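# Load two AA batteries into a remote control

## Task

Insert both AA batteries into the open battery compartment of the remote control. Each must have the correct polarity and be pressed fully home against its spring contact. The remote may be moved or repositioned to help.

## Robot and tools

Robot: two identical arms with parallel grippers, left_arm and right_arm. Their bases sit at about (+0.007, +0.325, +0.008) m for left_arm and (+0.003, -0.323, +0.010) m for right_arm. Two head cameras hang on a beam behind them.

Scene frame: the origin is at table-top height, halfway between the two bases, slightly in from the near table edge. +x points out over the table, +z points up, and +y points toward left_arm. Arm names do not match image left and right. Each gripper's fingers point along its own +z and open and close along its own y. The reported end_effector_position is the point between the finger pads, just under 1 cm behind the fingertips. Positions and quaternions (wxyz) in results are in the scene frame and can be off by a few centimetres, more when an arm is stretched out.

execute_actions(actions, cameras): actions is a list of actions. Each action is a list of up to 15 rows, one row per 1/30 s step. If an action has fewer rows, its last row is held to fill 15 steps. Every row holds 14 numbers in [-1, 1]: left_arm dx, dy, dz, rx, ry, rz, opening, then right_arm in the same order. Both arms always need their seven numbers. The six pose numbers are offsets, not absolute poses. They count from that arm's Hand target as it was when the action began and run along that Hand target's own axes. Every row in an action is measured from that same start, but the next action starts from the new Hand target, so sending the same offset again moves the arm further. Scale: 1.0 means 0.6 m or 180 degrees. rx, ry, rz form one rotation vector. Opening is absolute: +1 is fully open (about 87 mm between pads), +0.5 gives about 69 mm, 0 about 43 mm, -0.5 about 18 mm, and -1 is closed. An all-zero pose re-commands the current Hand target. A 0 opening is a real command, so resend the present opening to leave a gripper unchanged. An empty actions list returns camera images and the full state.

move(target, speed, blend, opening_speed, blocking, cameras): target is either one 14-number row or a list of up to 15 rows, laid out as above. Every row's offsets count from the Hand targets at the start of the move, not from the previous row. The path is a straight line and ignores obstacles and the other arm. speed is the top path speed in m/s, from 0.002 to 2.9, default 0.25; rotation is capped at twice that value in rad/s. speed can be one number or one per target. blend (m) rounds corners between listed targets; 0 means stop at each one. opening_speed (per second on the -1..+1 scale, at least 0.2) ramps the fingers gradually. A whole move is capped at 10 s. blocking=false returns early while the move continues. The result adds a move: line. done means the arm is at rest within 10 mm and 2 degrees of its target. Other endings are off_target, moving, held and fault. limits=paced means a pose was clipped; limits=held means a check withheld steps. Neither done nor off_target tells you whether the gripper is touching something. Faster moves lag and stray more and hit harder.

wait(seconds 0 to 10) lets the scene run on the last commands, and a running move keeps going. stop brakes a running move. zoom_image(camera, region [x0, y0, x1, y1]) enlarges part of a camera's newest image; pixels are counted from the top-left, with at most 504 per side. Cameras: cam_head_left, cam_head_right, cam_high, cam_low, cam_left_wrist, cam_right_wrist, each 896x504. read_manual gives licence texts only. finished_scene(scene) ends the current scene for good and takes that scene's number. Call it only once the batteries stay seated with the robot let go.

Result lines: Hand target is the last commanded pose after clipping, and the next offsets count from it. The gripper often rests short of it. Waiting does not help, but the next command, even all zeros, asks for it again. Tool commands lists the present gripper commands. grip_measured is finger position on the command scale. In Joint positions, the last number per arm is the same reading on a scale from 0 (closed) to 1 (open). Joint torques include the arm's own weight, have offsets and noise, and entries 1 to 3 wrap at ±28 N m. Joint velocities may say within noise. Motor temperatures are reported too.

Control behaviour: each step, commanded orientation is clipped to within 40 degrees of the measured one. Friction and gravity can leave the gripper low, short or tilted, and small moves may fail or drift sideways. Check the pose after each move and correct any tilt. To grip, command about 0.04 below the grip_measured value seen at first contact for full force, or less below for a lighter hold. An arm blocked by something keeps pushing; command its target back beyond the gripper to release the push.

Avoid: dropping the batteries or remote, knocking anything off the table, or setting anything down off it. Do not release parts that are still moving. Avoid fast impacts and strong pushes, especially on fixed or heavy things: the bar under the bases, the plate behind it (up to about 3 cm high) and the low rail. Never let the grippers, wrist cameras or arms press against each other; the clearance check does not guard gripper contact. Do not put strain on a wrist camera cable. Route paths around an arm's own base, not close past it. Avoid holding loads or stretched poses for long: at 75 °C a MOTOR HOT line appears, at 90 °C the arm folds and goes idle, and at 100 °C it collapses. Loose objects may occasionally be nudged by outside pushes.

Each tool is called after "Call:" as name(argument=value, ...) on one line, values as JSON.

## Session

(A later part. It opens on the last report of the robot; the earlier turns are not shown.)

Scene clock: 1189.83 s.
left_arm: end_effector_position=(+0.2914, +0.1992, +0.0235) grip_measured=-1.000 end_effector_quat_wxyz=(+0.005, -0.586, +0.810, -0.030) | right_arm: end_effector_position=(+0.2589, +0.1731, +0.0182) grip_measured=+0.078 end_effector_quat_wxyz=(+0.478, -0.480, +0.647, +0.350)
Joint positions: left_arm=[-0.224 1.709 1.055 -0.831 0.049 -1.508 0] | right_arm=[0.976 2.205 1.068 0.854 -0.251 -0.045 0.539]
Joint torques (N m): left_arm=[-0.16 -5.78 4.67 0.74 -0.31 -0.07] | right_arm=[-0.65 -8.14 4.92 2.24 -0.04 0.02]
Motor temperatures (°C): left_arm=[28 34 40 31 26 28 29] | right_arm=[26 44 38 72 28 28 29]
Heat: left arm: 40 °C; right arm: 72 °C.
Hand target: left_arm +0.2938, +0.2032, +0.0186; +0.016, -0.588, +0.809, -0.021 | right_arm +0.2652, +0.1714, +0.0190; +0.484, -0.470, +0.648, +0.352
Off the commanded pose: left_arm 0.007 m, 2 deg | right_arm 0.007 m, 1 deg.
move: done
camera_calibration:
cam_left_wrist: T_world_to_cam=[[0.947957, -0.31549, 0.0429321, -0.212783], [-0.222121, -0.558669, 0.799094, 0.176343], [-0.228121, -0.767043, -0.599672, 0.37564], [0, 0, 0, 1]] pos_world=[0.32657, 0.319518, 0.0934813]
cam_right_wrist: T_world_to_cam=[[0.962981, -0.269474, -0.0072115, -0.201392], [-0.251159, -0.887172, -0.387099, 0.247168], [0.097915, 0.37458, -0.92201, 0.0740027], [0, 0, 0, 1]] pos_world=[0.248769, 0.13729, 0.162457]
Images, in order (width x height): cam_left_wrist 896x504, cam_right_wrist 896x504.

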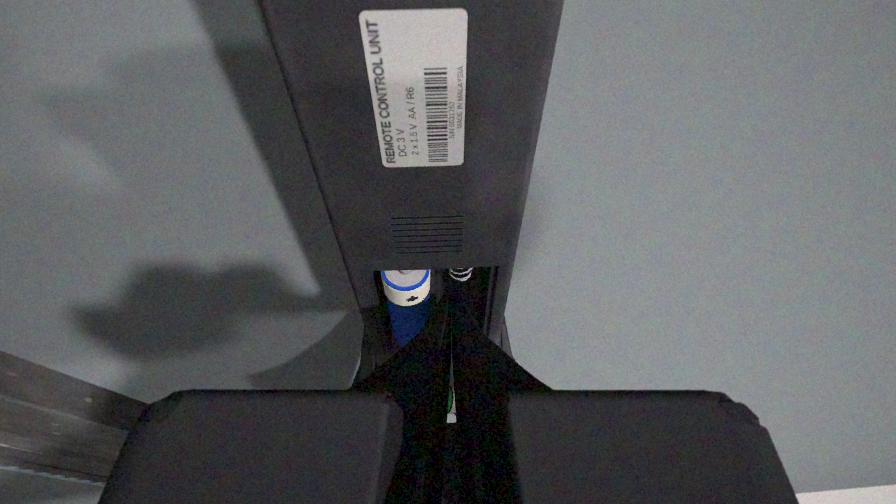

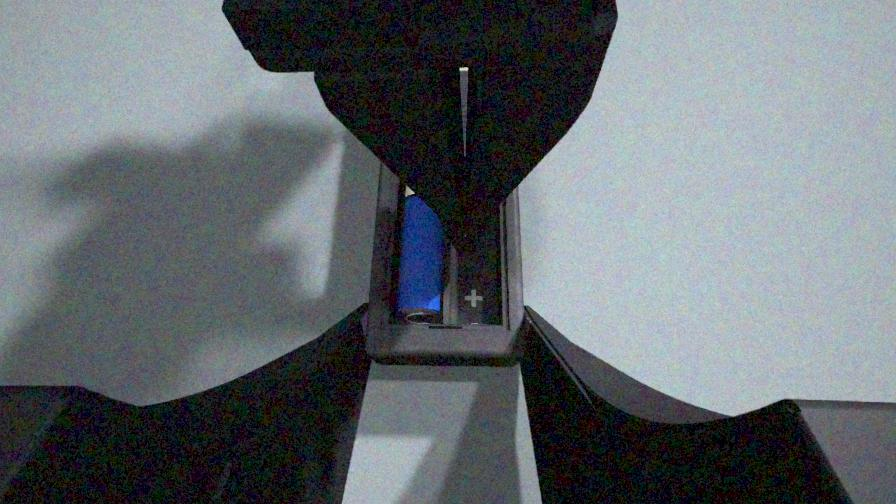

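Call:
move(target=[[-0.0,0.03,0.0,0,0,0,-1, 0,0,0,0,0,0,0]], speed=0.05, cameras=["cam_left_wrist","cam_right_wrist"])

Call:
zoom_image(camera="cam_right_wrist", region=[360, 130, 540, 340])

Call:
zoom_image(camera="cam_left_wrist", region=[340, 230, 540, 350])

Scene clock: 1197.23 s.
left_arm: end_effector_position=(+0.2864, +0.2007, +0.0141) grip_measured=-1.000 end_effector_quat_wxyz=(+0.011, -0.586, +0.810, -0.037) | right_arm: end_effector_position=(+0.2585, +0.1733, +0.0182) grip_measured=+0.078 end_effector_quat_wxyz=(+0.477, -0.480, +0.647, +0.351)
Joint positions: left_arm=[-0.224 1.692 0.992 -0.767 0.049 -1.508 0] | right_arm=[0.976 2.205 1.068 0.854 -0.254 -0.045 0.539]
Joint torques (N m): left_arm=[0.13 -9.01 3.47 0.23 -0.29 -0.02] | right_arm=[-0.69 -8.18 4.93 2.23 -0.01 0.03]
Motor temperatures (°C): left_arm=[28 35 41 30 26 27 29] | right_arm=[26 45 37 72 28 28 29]
Heat: left arm: 41 °C; right arm: 72 °C.
Hand target: left_arm +0.2767, +0.2087, +0.0177; +0.016, -0.588, +0.809, -0.021 | right_arm +0.2652, +0.1714, +0.0190; +0.485, -0.470, +0.648, +0.352
Off the commanded pose: left_arm 0.013 m, 2 deg | right_arm 0.007 m, 1 deg.
move: off_target (left_arm)
camera_calibration:
cam_left_wrist: T_world_to_cam=[[0.946951, -0.315554, 0.0609022, -0.207129], [-0.23623, -0.554965, 0.797627, 0.18687], [-0.217896, -0.769701, -0.600069, 0.367633], [0, 0, 0, 1]] pos_world=[0.320391, 0.321313, 0.0841671]
cam_right_wrist: T_world_to_cam=[[0.963649, -0.26705, -0.00809441, -0.201533], [-0.249243, -0.887656, -0.387228, 0.246817], [0.0962242, 0.375169, -0.921949, 0.0743144], [0, 0, 0, 1]] pos_world=[0.248574, 0.137388, 0.162457]
Images, in order (width x height): cam_left_wrist 896x504, cam_right_wrist 896x504.

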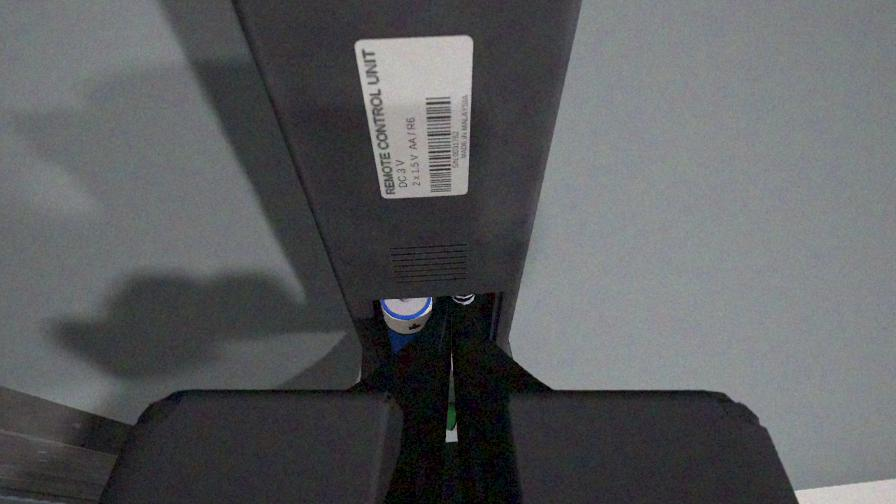

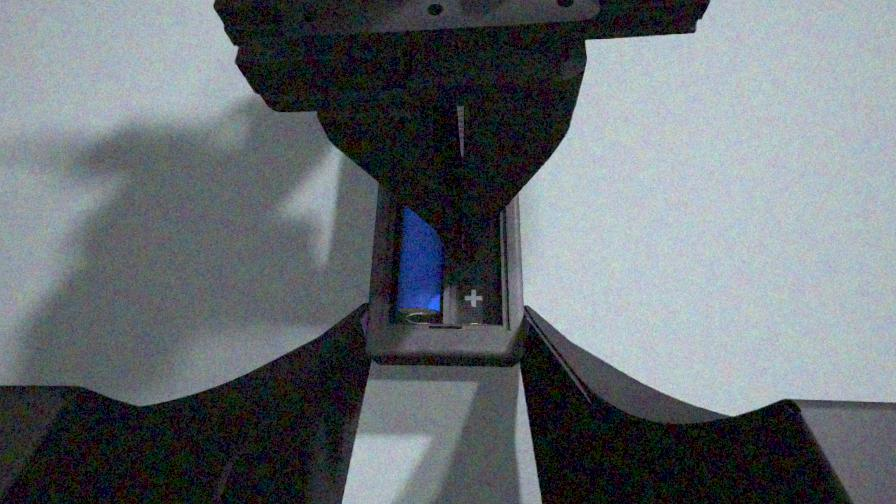

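Scaled by 2.400 from the camera's 896x504 image, which has a finer 1280x720 frame.

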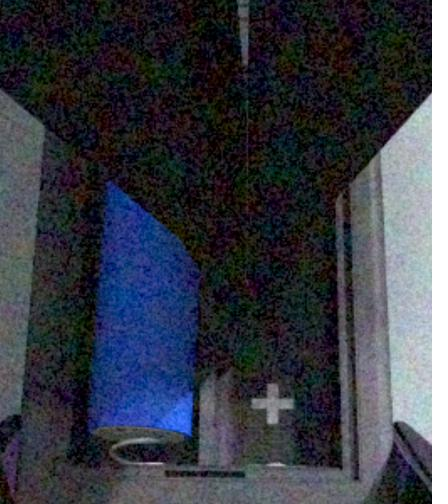

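Scaled by 2.520 from the camera's 896x504 image, which has a finer 1280x720 frame.

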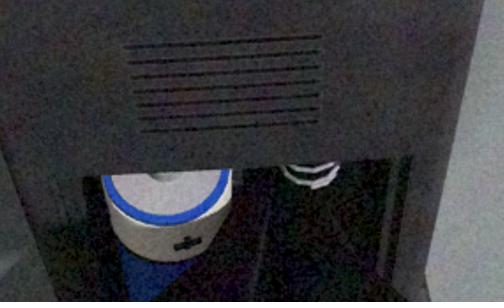

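Call:
move(target=[[-0.0067,-0.0246,-0.112,0,0,0,-1, 0,0,0,0,0,0,0],[-0.003,-0.010,0.0045,0,0,0,-1, 0,0,0,0,0,0,0]], speed=0.08, cameras=["cam_left_wrist","cam_right_wrist"])

Call:
zoom_image(camera="cam_right_wrist", region=[360, 130, 540, 340])

Call:
zoom_image(camera="cam_left_wrist", region=[340, 230, 540, 350])

Scene clock: 1211.73 s.
left_arm: end_effector_position=(+0.2745, +0.2032, +0.0296) grip_measured=-1.000 end_effector_quat_wxyz=(-0.003, -0.586, +0.810, -0.022) | right_arm: end_effector_position=(+0.2581, +0.1734, +0.0182) grip_measured=+0.078 end_effector_quat_wxyz=(+0.477, -0.481, +0.646, +0.352)
Joint positions: left_arm=[-0.224 1.657 1.022 -0.872 0.05 -1.508 0] | right_arm=[0.976 2.205 1.068 0.854 -0.256 -0.045 0.539]
Joint torques (N m): left_arm=[0.53 -4.23 2.78 1.37 -0.3 0.01] | right_arm=[-0.68 -8.2 4.93 2.23 0.02 0.03]
Motor temperatures (°C): left_arm=[28 36 41 30 26 27 29] | right_arm=[26 45 37 72 28 28 29]
Heat: left arm: 41 °C; right arm: 72 °C.
Hand target: left_arm +0.2832, +0.2085, +0.0153; +0.016, -0.588, +0.809, -0.021 | right_arm +0.2652, +0.1714, +0.0190; +0.484, -0.470, +0.648, +0.352
Off the commanded pose: left_arm 0.018 m, 2 deg | right_arm 0.007 m, 2 deg.
move: off_target (left_arm)
camera_calibration:
cam_left_wrist: T_world_to_cam=[[0.948807, -0.31521, 0.0202236, -0.195435], [-0.203942, -0.562472, 0.801269, 0.165713], [-0.241193, -0.764374, -0.597962, 0.381512], [0, 0, 0, 1]] pos_world=[0.311243, 0.323223, 0.0993014]
cam_right_wrist: T_world_to_cam=[[0.964225, -0.26494, -0.00877293, -0.201572], [-0.247545, -0.888094, -0.387313, 0.246394], [0.0948234, 0.375629, -0.921907, 0.0746214], [0, 0, 0, 1]] pos_world=[0.248278, 0.137387, 0.162457]
Images, in order (width x height): cam_left_wrist 896x504, cam_right_wrist 896x504.

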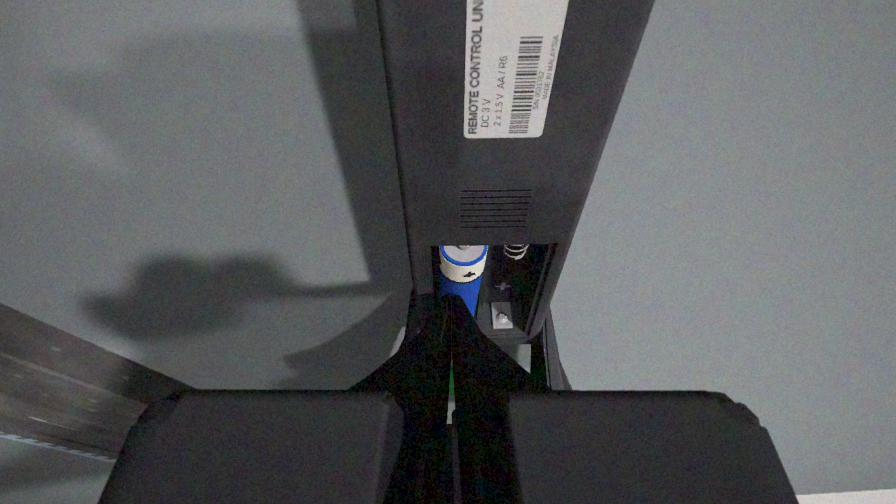

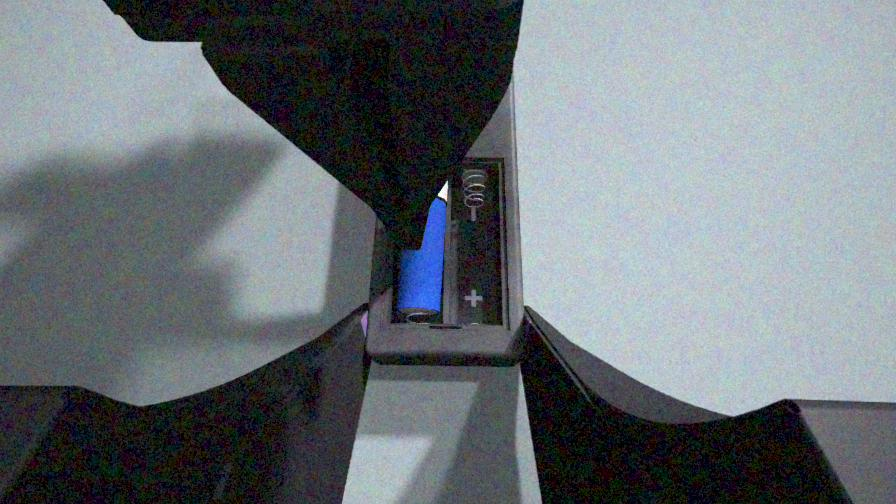

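Scaled by 2.400 from the camera's 896x504 image, which has a finer 1280x720 frame.

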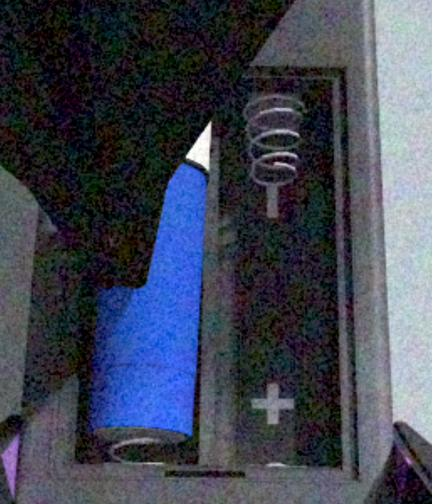

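Scaled by 2.520 from the camera's 896x504 image, which has a finer 1280x720 frame.

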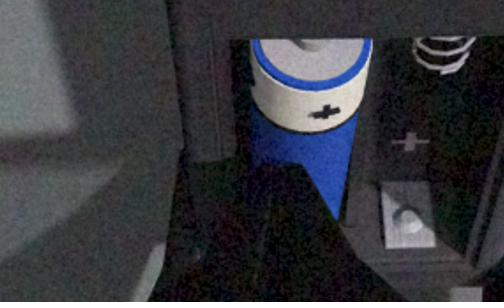

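Call:
move(target=[[-0.0063,-0.0175,-0.1162,0,0,0,-1, 0,0,0,0,0,0,0],[-0.0012,-0.0015,-0.0228,0,0,0,-1, 0,0,0,0,0,0,0]], speed=0.08, cameras=["cam_left_wrist","cam_right_wrist"])

Call:
zoom_image(camera="cam_right_wrist", region=[360, 130, 540, 340])

Scene clock: 1228.87 s.
left_arm: end_effector_position=(+0.2804, +0.2040, +0.0322) grip_measured=-1.000 end_effector_quat_wxyz=(+0.003, -0.588, +0.809, -0.028) | right_arm: end_effector_position=(+0.2581, +0.1734, +0.0182) grip_measured=+0.078 end_effector_quat_wxyz=(+0.477, -0.481, +0.646, +0.352)
Joint positions: left_arm=[-0.217 1.657 1.032 -0.866 0.05 -1.505 0] | right_arm=[0.976 2.205 1.068 0.854 -0.256 -0.045 0.539]
Joint torques (N m): left_arm=[0.14 -5.82 4.71 0.71 -0.3 0.01] | right_arm=[-0.68 -8.16 4.86 2.25 0.02 0.02]
Motor temperatures (°C): left_arm=[28 36 40 31 26 27 29] | right_arm=[26 46 37 71 28 28 29]
Heat: left arm: 40 °C; right arm: 71 °C.
Hand target: left_arm +0.2835, +0.2091, +0.0290; +0.016, -0.588, +0.809, -0.021 | right_arm +0.2652, +0.1714, +0.0190; +0.484, -0.470, +0.648, +0.352
Off the commanded pose: left_arm 0.007 m, 2 deg | right_arm 0.007 m, 2 deg.
move: done
camera_calibration:
cam_left_wrist: T_world_to_cam=[[0.949554, -0.311383, 0.0372637, -0.202436], [-0.21508, -0.560144, 0.799987, 0.167923], [-0.228229, -0.767645, -0.598859, 0.382192], [0, 0, 0, 1]] pos_world=[0.315568, 0.324414, 0.102087]
cam_right_wrist: T_world_to_cam=[[0.964225, -0.26494, -0.00877293, -0.201572], [-0.247545, -0.888094, -0.387313, 0.246394], [0.0948234, 0.375629, -0.921907, 0.0746214], [0, 0, 0, 1]] pos_world=[0.248278, 0.137387, 0.162457]
Images, in order (width x height): cam_left_wrist 896x504, cam_right_wrist 896x504.

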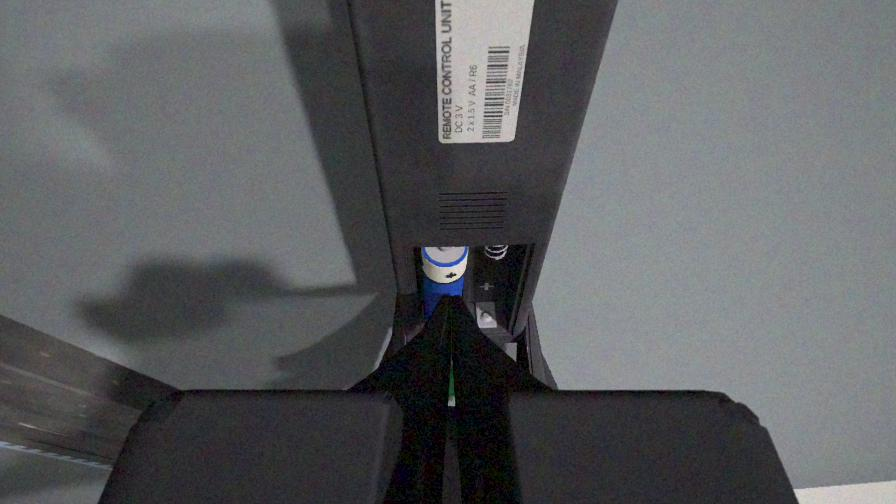

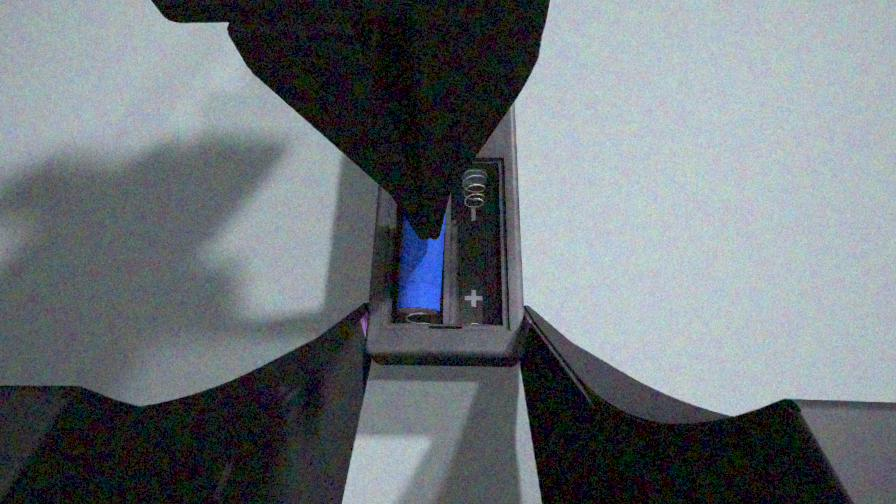

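Scaled by 2.400 from the camera's 896x504 image, which has a finer 1280x720 frame.

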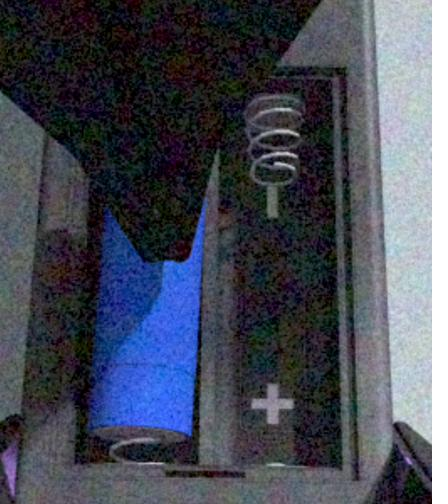

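Call:
move(target=[[0,0,0.045,0,0,0,-1, 0,0,0,0,0,0,0]], speed=0.05, cameras=["cam_left_wrist","cam_right_wrist"])

Call:
zoom_image(camera="cam_right_wrist", region=[360, 130, 540, 340])

Call:
zoom_image(camera="cam_left_wrist", region=[360, 220, 560, 340])

Scene clock: 1236.67 s.
left_arm: end_effector_position=(+0.2871, +0.2039, +0.0217) grip_measured=-1.000 end_effector_quat_wxyz=(+0.011, -0.590, +0.807, -0.040) | right_arm: end_effector_position=(+0.2581, +0.1734, +0.0177) grip_measured=+0.078 end_effector_quat_wxyz=(+0.477, -0.481, +0.646, +0.352)
Joint positions: left_arm=[-0.21 1.673 1.002 -0.791 0.053 -1.505 0] | right_arm=[0.976 2.207 1.068 0.855 -0.256 -0.045 0.539]
Joint torques (N m): left_arm=[0.03 -3.33 2.33 1.15 -0.32 0] | right_arm=[-0.66 -8.27 4.92 2.23 0.03 0.03]
Motor temperatures (°C): left_arm=[28 36 41 31 26 27 29] | right_arm=[26 46 37 71 28 28 29]
Heat: left arm: 41 °C; right arm: 71 °C.
Hand target: left_arm +0.2849, +0.2087, +0.0021; +0.016, -0.588, +0.809, -0.021 | right_arm +0.2652, +0.1714, +0.0190; +0.484, -0.470, +0.648, +0.352
Off the commanded pose: left_arm 0.020 m, 2 deg | right_arm 0.007 m, 2 deg.
move: off_target (left_arm)
camera_calibration:
cam_left_wrist: T_world_to_cam=[[0.949762, -0.305814, 0.0665612, -0.210309], [-0.234253, -0.553573, 0.799176, 0.181838], [-0.207553, -0.774619, -0.597401, 0.372765], [0, 0, 0, 1]] pos_world=[0.319708, 0.325096, 0.0913678]
cam_right_wrist: T_world_to_cam=[[0.964225, -0.26494, -0.00877293, -0.201672], [-0.247545, -0.888094, -0.387313, 0.246225], [0.0948234, 0.375629, -0.921907, 0.0741509], [0, 0, 0, 1]] pos_world=[0.248378, 0.137387, 0.161957]
Images, in order (width x height): cam_left_wrist 896x504, cam_right_wrist 896x504.

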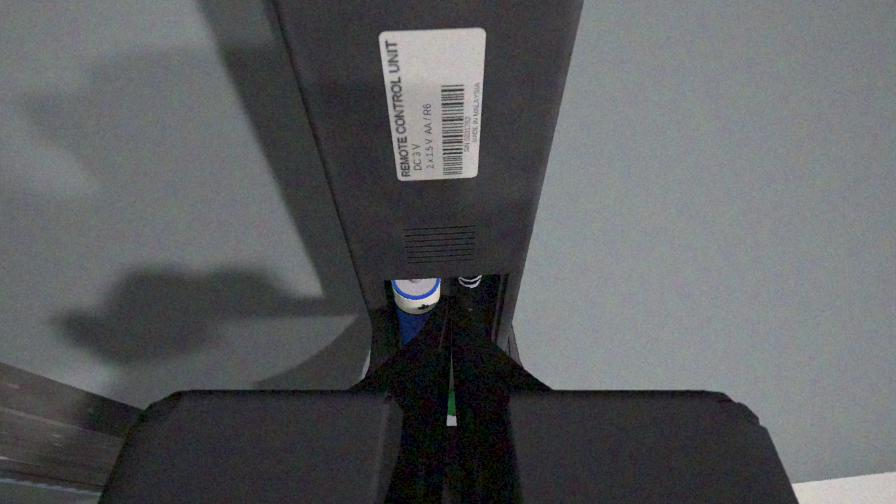

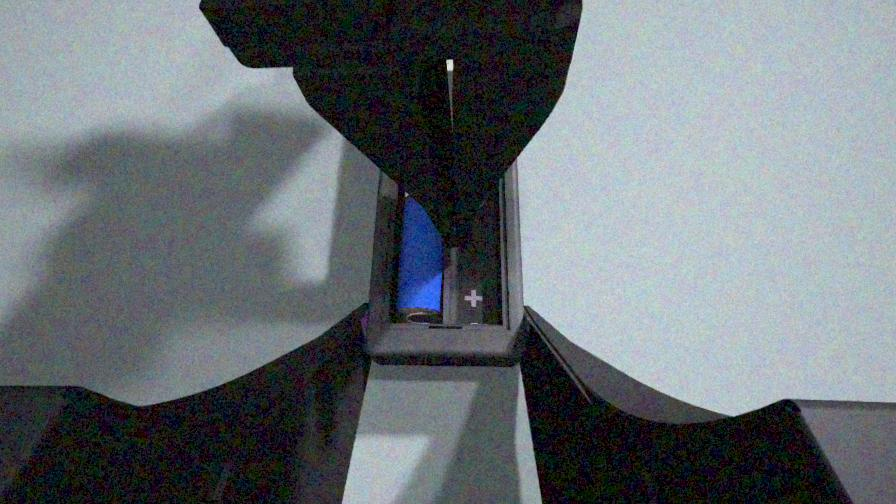

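Scaled by 2.400 from the camera's 896x504 image, which has a finer 1280x720 frame.

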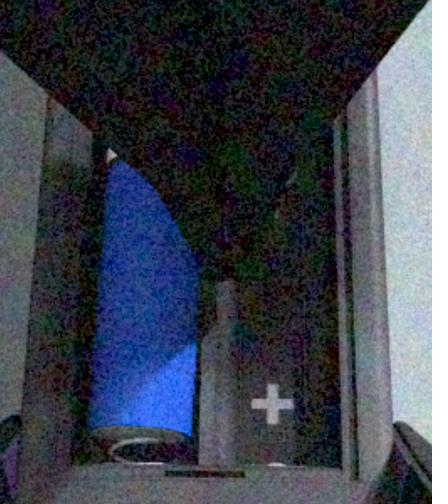

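Scaled by 2.520 from the camera's 896x504 image, which has a finer 1280x720 frame.

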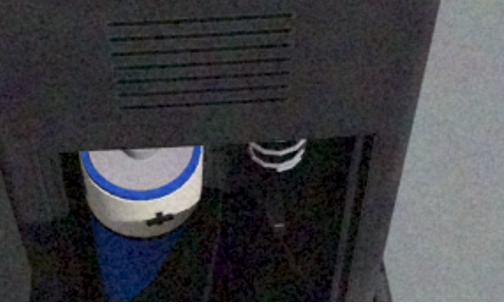

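Call:
move(target=[[-0.0113,-0.0092,-0.138,0,0,0,-1, 0,0,0,0,0,0,0],[-0.0062,0.0067,-0.0465,0,0,0,-1, 0,0,0,0,0,0,0]], speed=0.08, cameras=["cam_left_wrist","cam_right_wrist"])

Call:
zoom_image(camera="cam_right_wrist", region=[360, 130, 540, 340])

Scene clock: 1304.13 s.
left_arm: end_effector_position=(+0.2774, +0.2087, +0.0319) grip_measured=-1.000 end_effector_quat_wxyz=(+0.002, -0.588, +0.808, -0.027) | right_arm: end_effector_position=(+0.2582, +0.1734, +0.0178) grip_measured=+0.078 end_effector_quat_wxyz=(+0.477, -0.481, +0.646, +0.352)
Joint positions: left_arm=[-0.203 1.646 1.019 -0.867 0.051 -1.491 0] | right_arm=[0.976 2.207 1.068 0.856 -0.256 -0.045 0.539]
Joint torques (N m): left_arm=[0.16 -6.06 4.7 0.71 -0.28 0.02] | right_arm=[-0.64 -8.27 4.9 2.22 0.03 0.02]
Motor temperatures (°C): left_arm=[28 34 39 31 26 27 29] | right_arm=[26 49 37 70 28 28 29]
Heat: left arm: 39 °C; right arm: 70 °C.
Hand target: left_arm +0.2808, +0.2140, +0.0297; +0.016, -0.588, +0.809, -0.021 | right_arm +0.2652, +0.1714, +0.0190; +0.485, -0.470, +0.648, +0.352
Off the commanded pose: left_arm 0.007 m, 2 deg | right_arm 0.007 m, 1 deg.
move: done
camera_calibration:
cam_left_wrist: T_world_to_cam=[[0.949708, -0.311313, 0.0337532, -0.19804], [-0.212274, -0.560809, 0.80027, 0.169527], [-0.230205, -0.767188, -0.598688, 0.385297], [0, 0, 0, 1]] pos_world=[0.312764, 0.329015, 0.10169]
cam_right_wrist: T_world_to_cam=[[0.964232, -0.264918, -0.00864096, -0.201601], [-0.247438, -0.887965, -0.387676, 0.246253], [0.0950292, 0.375948, -0.921755, 0.0741326], [0, 0, 0, 1]] pos_world=[0.248278, 0.137386, 0.162056]
Images, in order (width x height): cam_left_wrist 896x504, cam_right_wrist 896x504.

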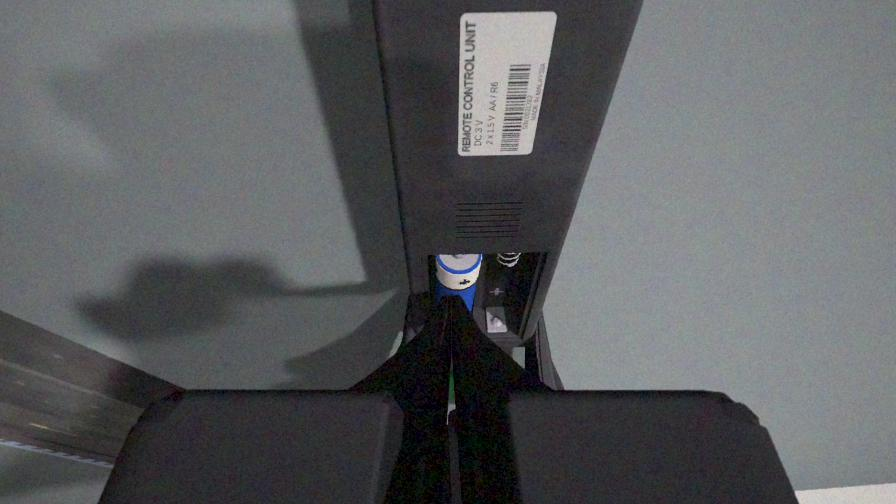

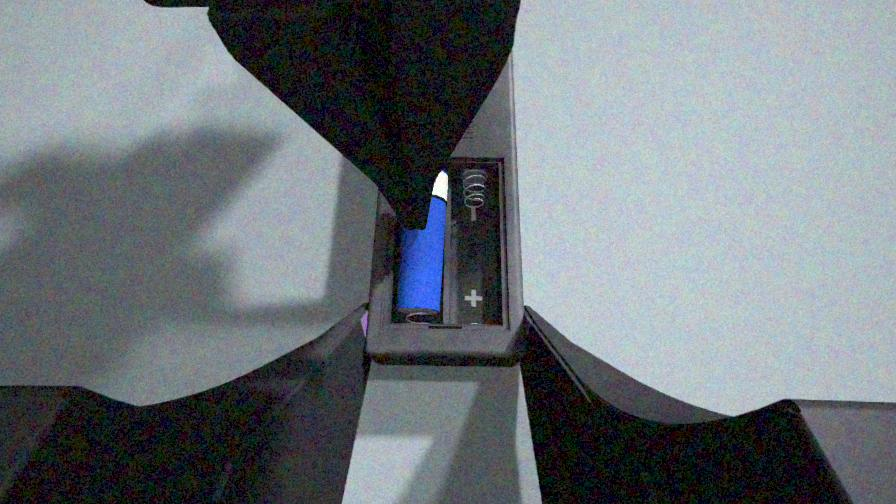

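Scaled by 2.400 from the camera's 896x504 image, which has a finer 1280x720 frame.

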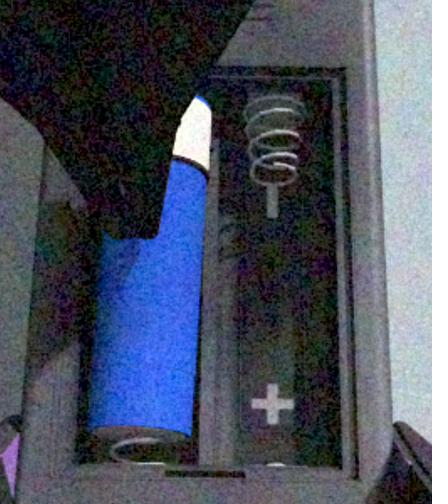

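Call:
move(target=[[-0.005,-0.0213,-0.0917,0,0,0,-1, 0,0,0,0,0,0,0],[0,-0.0054,0,0,0,0,-1, 0,0,0,0,0,0,0]], speed=0.08, cameras=["cam_left_wrist","cam_right_wrist"])

Call:
zoom_image(camera="cam_right_wrist", region=[360, 130, 540, 340])

Scene clock: 1313.97 s.
left_arm: end_effector_position=(+0.2809, +0.2078, +0.0348) grip_measured=-1.000 end_effector_quat_wxyz=(+0.005, -0.588, +0.808, -0.030) | right_arm: end_effector_position=(+0.2582, +0.1734, +0.0178) grip_measured=+0.078 end_effector_quat_wxyz=(+0.477, -0.481, +0.646, +0.352)
Joint positions: left_arm=[-0.203 1.646 1.031 -0.87 0.051 -1.491 0] | right_arm=[0.976 2.207 1.068 0.856 -0.256 -0.045 0.539]
Joint torques (N m): left_arm=[0.16 -5.22 4.78 0.75 -0.26 0] | right_arm=[-0.69 -8.21 4.86 2.22 0.02 0.03]
Motor temperatures (°C): left_arm=[28 34 39 30 26 27 29] | right_arm=[26 49 37 70 28 28 29]
Heat: left arm: 39 °C; right arm: 70 °C.
Hand target: left_arm +0.2838, +0.2130, +0.0299; +0.016, -0.588, +0.809, -0.021 | right_arm +0.2652, +0.1714, +0.0190; +0.485, -0.470, +0.648, +0.352
Off the commanded pose: left_arm 0.008 m, 2 deg | right_arm 0.007 m, 1 deg.
move: done
camera_calibration:
cam_left_wrist: T_world_to_cam=[[0.949281, -0.311437, 0.0432788, -0.201946], [-0.219856, -0.559039, 0.799462, 0.169253], [-0.224787, -0.768429, -0.599156, 0.385965], [0, 0, 0, 1]] pos_world=[0.315675, 0.328313, 0.104682]
cam_right_wrist: T_world_to_cam=[[0.964232, -0.264918, -0.00864096, -0.201601], [-0.247438, -0.887965, -0.387676, 0.246253], [0.0950292, 0.375948, -0.921755, 0.0741326], [0, 0, 0, 1]] pos_world=[0.248278, 0.137386, 0.162056]
Images, in order (width x height): cam_left_wrist 896x504, cam_right_wrist 896x504.

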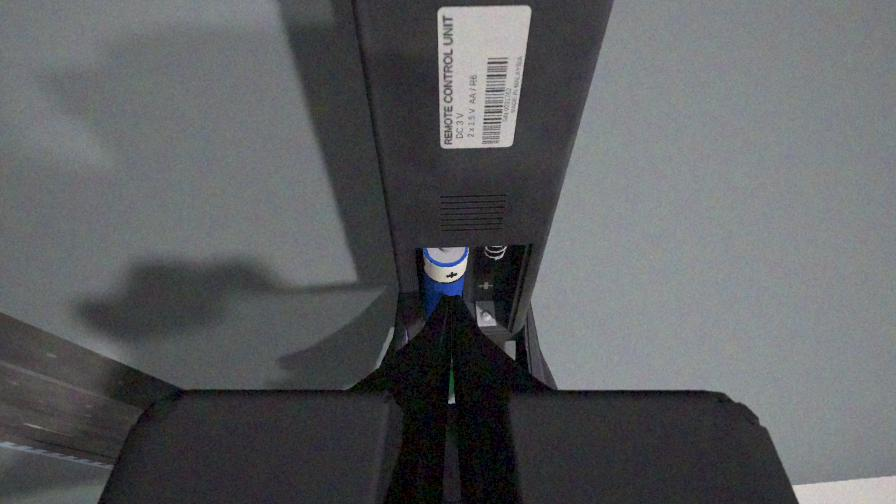

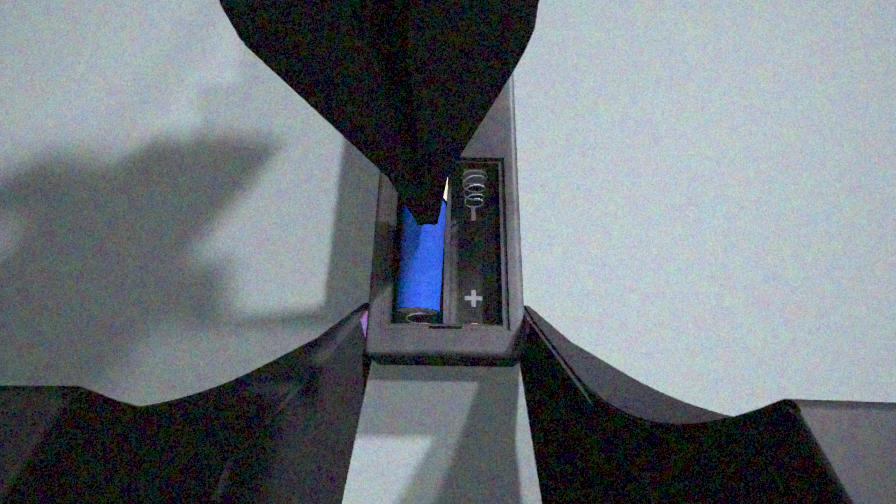

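Scaled by 2.400 from the camera's 896x504 image, which has a finer 1280x720 frame.

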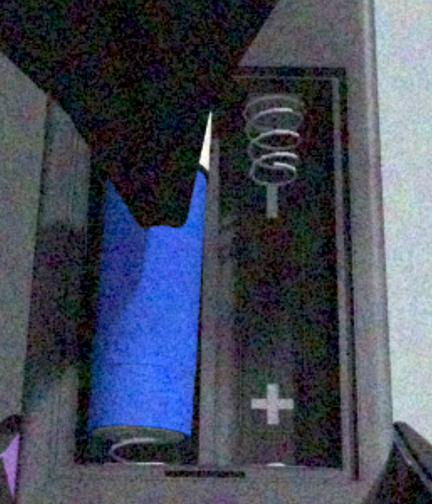

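Call:
move(target=[[0.0105,0.003,0.0365,0,0,0,-1, 0,0,0,0,0,0,0],[0.0472,0.003,0.0415,0,0,0,-1, 0,0,0,0,0,0,0]], speed=0.05, cameras=["cam_left_wrist","cam_right_wrist"])

Call:
zoom_image(camera="cam_right_wrist", region=[360, 130, 540, 340])

Call:
zoom_image(camera="cam_left_wrist", region=[360, 220, 560, 340])

Scene clock: 1328.50 s.
left_arm: end_effector_position=(+0.2834, +0.1905, +0.0221) grip_measured=-1.000 end_effector_quat_wxyz=(+0.023, -0.588, +0.808, -0.040) | right_arm: end_effector_position=(+0.2582, +0.1736, +0.0187) grip_measured=+0.078 end_effector_quat_wxyz=(+0.477, -0.481, +0.646, +0.352)
Joint positions: left_arm=[-0.27 1.657 0.989 -0.777 0.029 -1.559 0] | right_arm=[0.976 2.205 1.068 0.856 -0.256 -0.045 0.539]
Joint torques (N m): left_arm=[-2.18 -3.3 2.85 0.92 -0.18 -0.26] | right_arm=[-0.7 -8.24 4.96 2.23 0.02 0.03]
Motor temperatures (°C): left_arm=[28 34 40 30 26 27 29] | right_arm=[26 49 37 70 28 28 29]
Heat: left arm: 40 °C; right arm: 70 °C.
Hand target: left_arm +0.2747, +0.1862, +0.0049; +0.016, -0.588, +0.809, -0.021 | right_arm +0.2652, +0.1714, +0.0190; +0.485, -0.470, +0.648, +0.352
Off the commanded pose: left_arm 0.020 m, 2 deg | right_arm 0.007 m, 1 deg.
move: off_target (left_arm)
camera_calibration:
cam_left_wrist: T_world_to_cam=[[0.947253, -0.310276, 0.0802495, -0.209541], [-0.251157, -0.563148, 0.787264, 0.180152], [-0.199077, -0.765894, -0.611372, 0.358118], [0, 0, 0, 1]] pos_world=[0.315027, 0.310717, 0.0939318]
cam_right_wrist: T_world_to_cam=[[0.964271, -0.264796, -0.0080812, -0.201711], [-0.246941, -0.887367, -0.389358, 0.246629], [0.0959294, 0.377442, -0.921051, 0.074324], [0, 0, 0, 1]] pos_world=[0.248277, 0.137385, 0.162853]
Images, in order (width x height): cam_left_wrist 896x504, cam_right_wrist 896x504.

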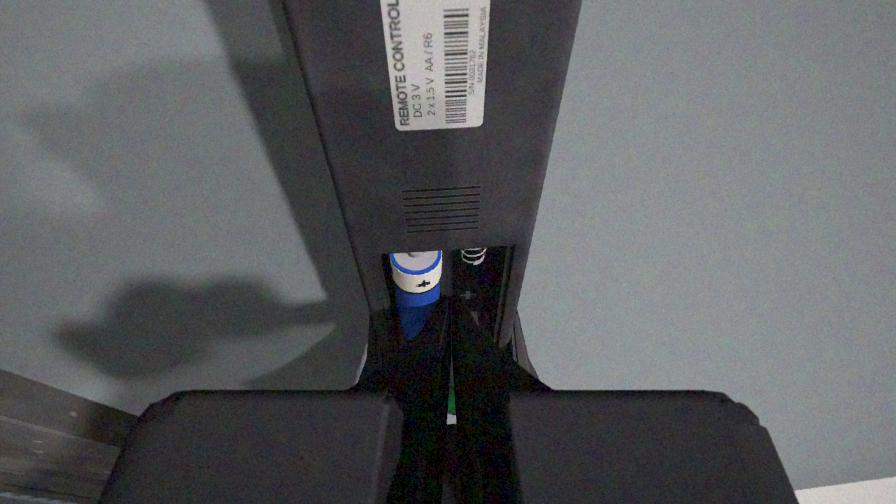

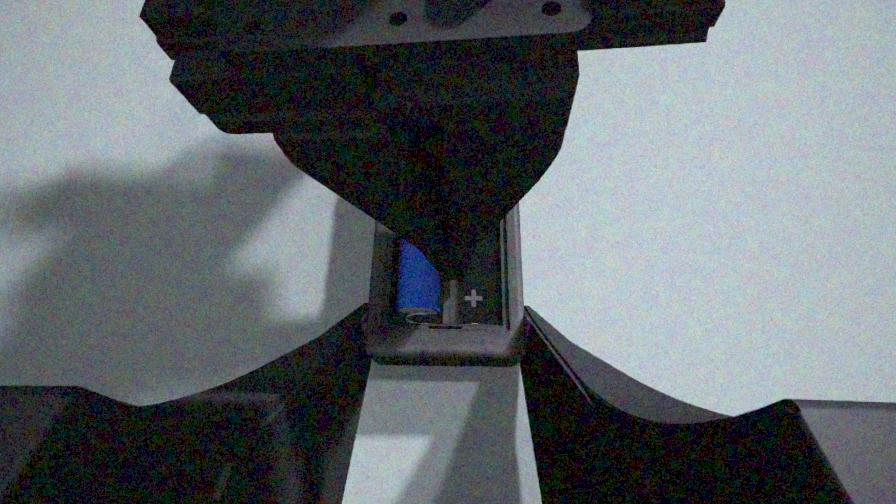

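Scaled by 2.400 from the camera's 896x504 image, which has a finer 1280x720 frame.

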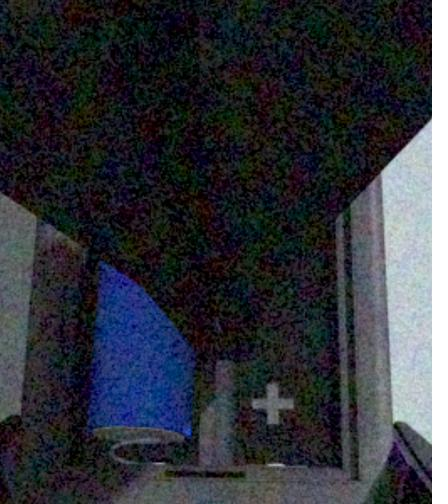

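Scaled by 2.520 from the camera's 896x504 image, which has a finer 1280x720 frame.

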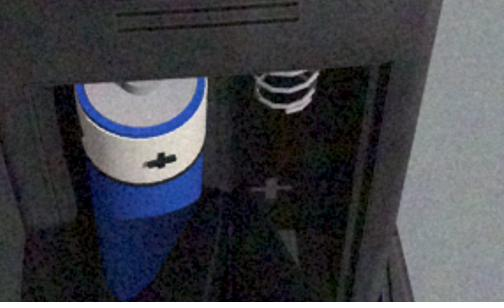

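Call:
move(target=[[-0.0547,-0.0152,-0.1335,0,0,0,-1, 0,0,0,0,0,0,0],[-0.0547,-0.0152,-0.1335,0,0,0,-0.86, 0,0,0,0,0,0,0],[-0.0495,0.0007,-0.0385,0,0,0,-0.86, 0,0,0,0,0,0,0]], speed=0.08, cameras=["cam_left_wrist","cam_right_wrist"])

Call:
zoom_image(camera="cam_right_wrist", region=[360, 130, 540, 340])

Scene clock: 1345.07 s.
left_arm: end_effector_position=(+0.2726, +0.2158, +0.0290) grip_measured=-0.860 end_effector_quat_wxyz=(-0.001, -0.589, +0.808, -0.006) | right_arm: end_effector_position=(+0.2582, +0.1735, +0.0180) grip_measured=+0.078 end_effector_quat_wxyz=(+0.477, -0.481, +0.646, +0.352)
Joint positions: left_arm=[-0.197 1.657 1.023 -0.895 0.029 -1.485 0.07] | right_arm=[0.976 2.207 1.068 0.857 -0.256 -0.045 0.539]
Joint torques (N m): left_arm=[0.18 -6.37 4.34 1.03 -0.07 0.01] | right_arm=[-0.65 -8.23 4.96 2.21 0.02 0.03]
Motor temperatures (°C): left_arm=[28 34 40 30 26 28 29] | right_arm=[26 49 37 70 28 28 29]
Heat: left arm: 40 °C; right arm: 70 °C.
Hand target: left_arm +0.2823, +0.2149, +0.0280; +0.016, -0.588, +0.809, -0.021 | right_arm +0.2652, +0.1714, +0.0190; +0.485, -0.470, +0.648, +0.352
Off the commanded pose: left_arm 0.010 m, 3 deg | right_arm 0.007 m, 1 deg.
move: off_target (left_arm); target 2's new opening was sent with left_arm's hand 0.022 m and 3 deg from that target
camera_calibration:
cam_left_wrist: T_world_to_cam=[[0.950659, -0.310226, -0.00258187, -0.190556], [-0.188878, -0.58536, 0.788466, 0.174022], [-0.246114, -0.749075, -0.615073, 0.38888], [0, 0, 0, 1]] pos_world=[0.309732, 0.33405, 0.101487]
cam_right_wrist: T_world_to_cam=[[0.96424, -0.264898, -0.00838801, -0.201646], [-0.247253, -0.887715, -0.388365, 0.246322], [0.0954309, 0.376551, -0.921467, 0.0739944], [0, 0, 0, 1]] pos_world=[0.248278, 0.137386, 0.162155]
Images, in order (width x height): cam_left_wrist 896x504, cam_right_wrist 896x504.

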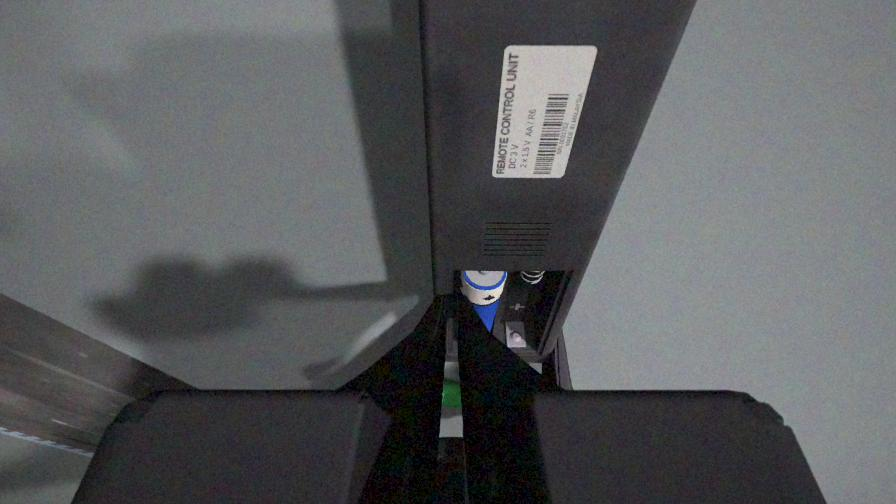

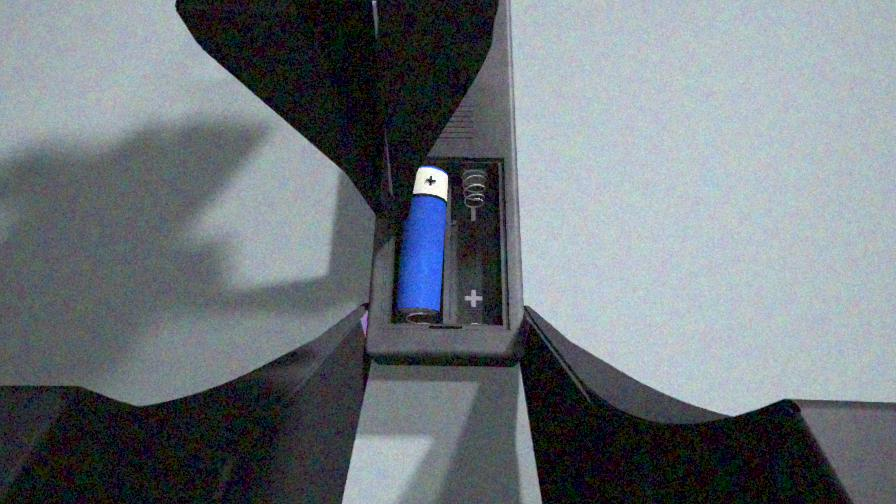

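Scaled by 2.400 from the camera's 896x504 image, which has a finer 1280x720 frame.

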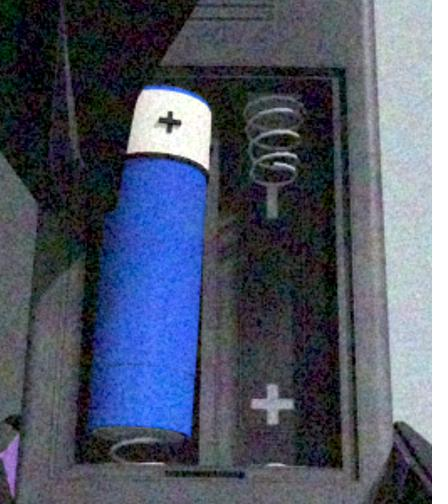

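Call:
move(target=[[0,0,-0.06,0,0,0,-0.86, 0,0,0,0,0,0,0],[0.0012,-0.0417,-0.1,0,0,0,-1, 0,0,0,0,0,0,0]], speed=0.08, cameras=["cam_left_wrist","cam_right_wrist"])

Scene clock: 1371.40 s.
left_arm: end_effector_position=(+0.2997, +0.2084, +0.0849) grip_measured=-1.000 end_effector_quat_wxyz=(+0.014, -0.588, +0.808, -0.023) | right_arm: end_effector_position=(+0.2582, +0.1735, +0.0180) grip_measured=+0.078 end_effector_quat_wxyz=(+0.477, -0.481, +0.646, +0.352)
Joint positions: left_arm=[-0.197 1.653 1.25 -1.081 0.029 -1.485 0] | right_arm=[0.976 2.207 1.068 0.857 -0.256 -0.045 0.539]
Joint torques (N m): left_arm=[-0.43 -5.59 7.72 0.32 -0.06 -0.02] | right_arm=[-0.64 -8.21 4.94 2.22 0.02 0.03]
Motor temperatures (°C): left_arm=[28 36 40 31 26 27 29] | right_arm=[26 49 37 70 28 28 29]
Heat: left arm: 40 °C; right arm: 70 °C.
Hand target: left_arm +0.3028, +0.2075, +0.0892; +0.016, -0.588, +0.809, -0.021 | right_arm +0.2652, +0.1714, +0.0190; +0.485, -0.470, +0.648, +0.352
Off the commanded pose: left_arm 0.005 m, 0 deg | right_arm 0.007 m, 1 deg.
move: done
camera_calibration:
cam_left_wrist: T_world_to_cam=[[0.949464, -0.310862, 0.0433848, -0.221875], [-0.224799, -0.577019, 0.785184, 0.140168], [-0.21905, -0.755258, -0.61774, 0.417779], [0, 0, 0, 1]] pos_world=[0.333686, 0.327438, 0.157648]
cam_right_wrist: T_world_to_cam=[[0.96424, -0.264898, -0.00838801, -0.201646], [-0.247253, -0.887715, -0.388365, 0.246322], [0.0954309, 0.376551, -0.921467, 0.0739944], [0, 0, 0, 1]] pos_world=[0.248278, 0.137386, 0.162155]
Images, in order (width x height): cam_left_wrist 896x504, cam_right_wrist 896x504.

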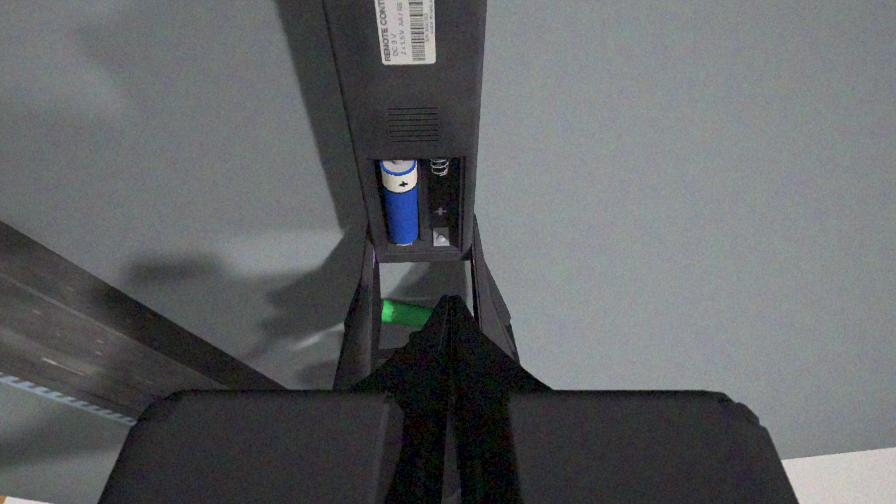

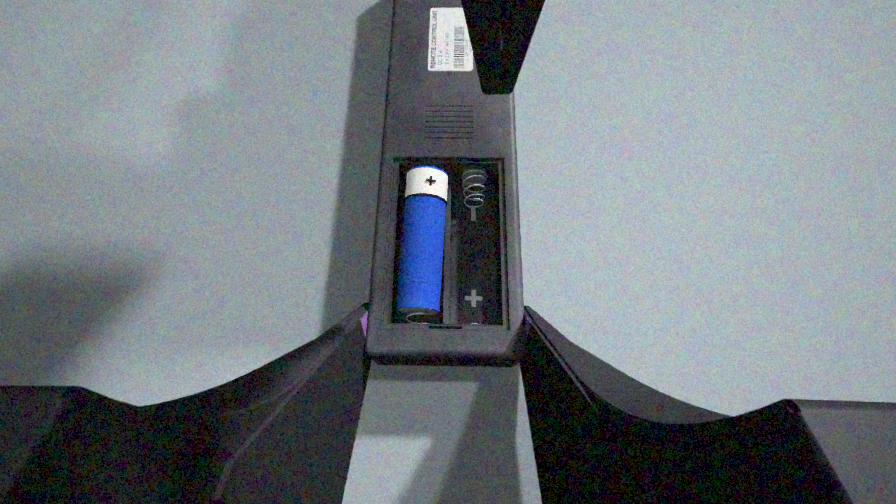

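Call:
zoom_image(camera="cam_right_wrist", region=[370, 140, 530, 340])

Call:
zoom_image(camera="cam_left_wrist", region=[350, 140, 490, 270])

Scaled by 2.520 from the camera's 896x504 image, which has a finer 1280x720 frame.

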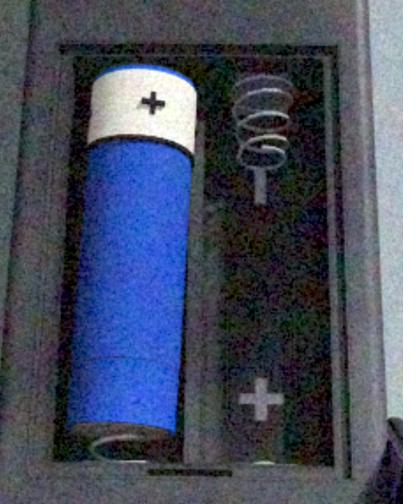

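Scaled by 3.600 from the camera's 896x504 image, which has a finer 1280x720 frame.

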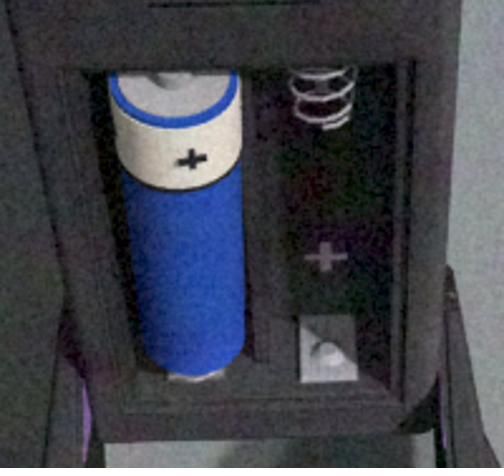

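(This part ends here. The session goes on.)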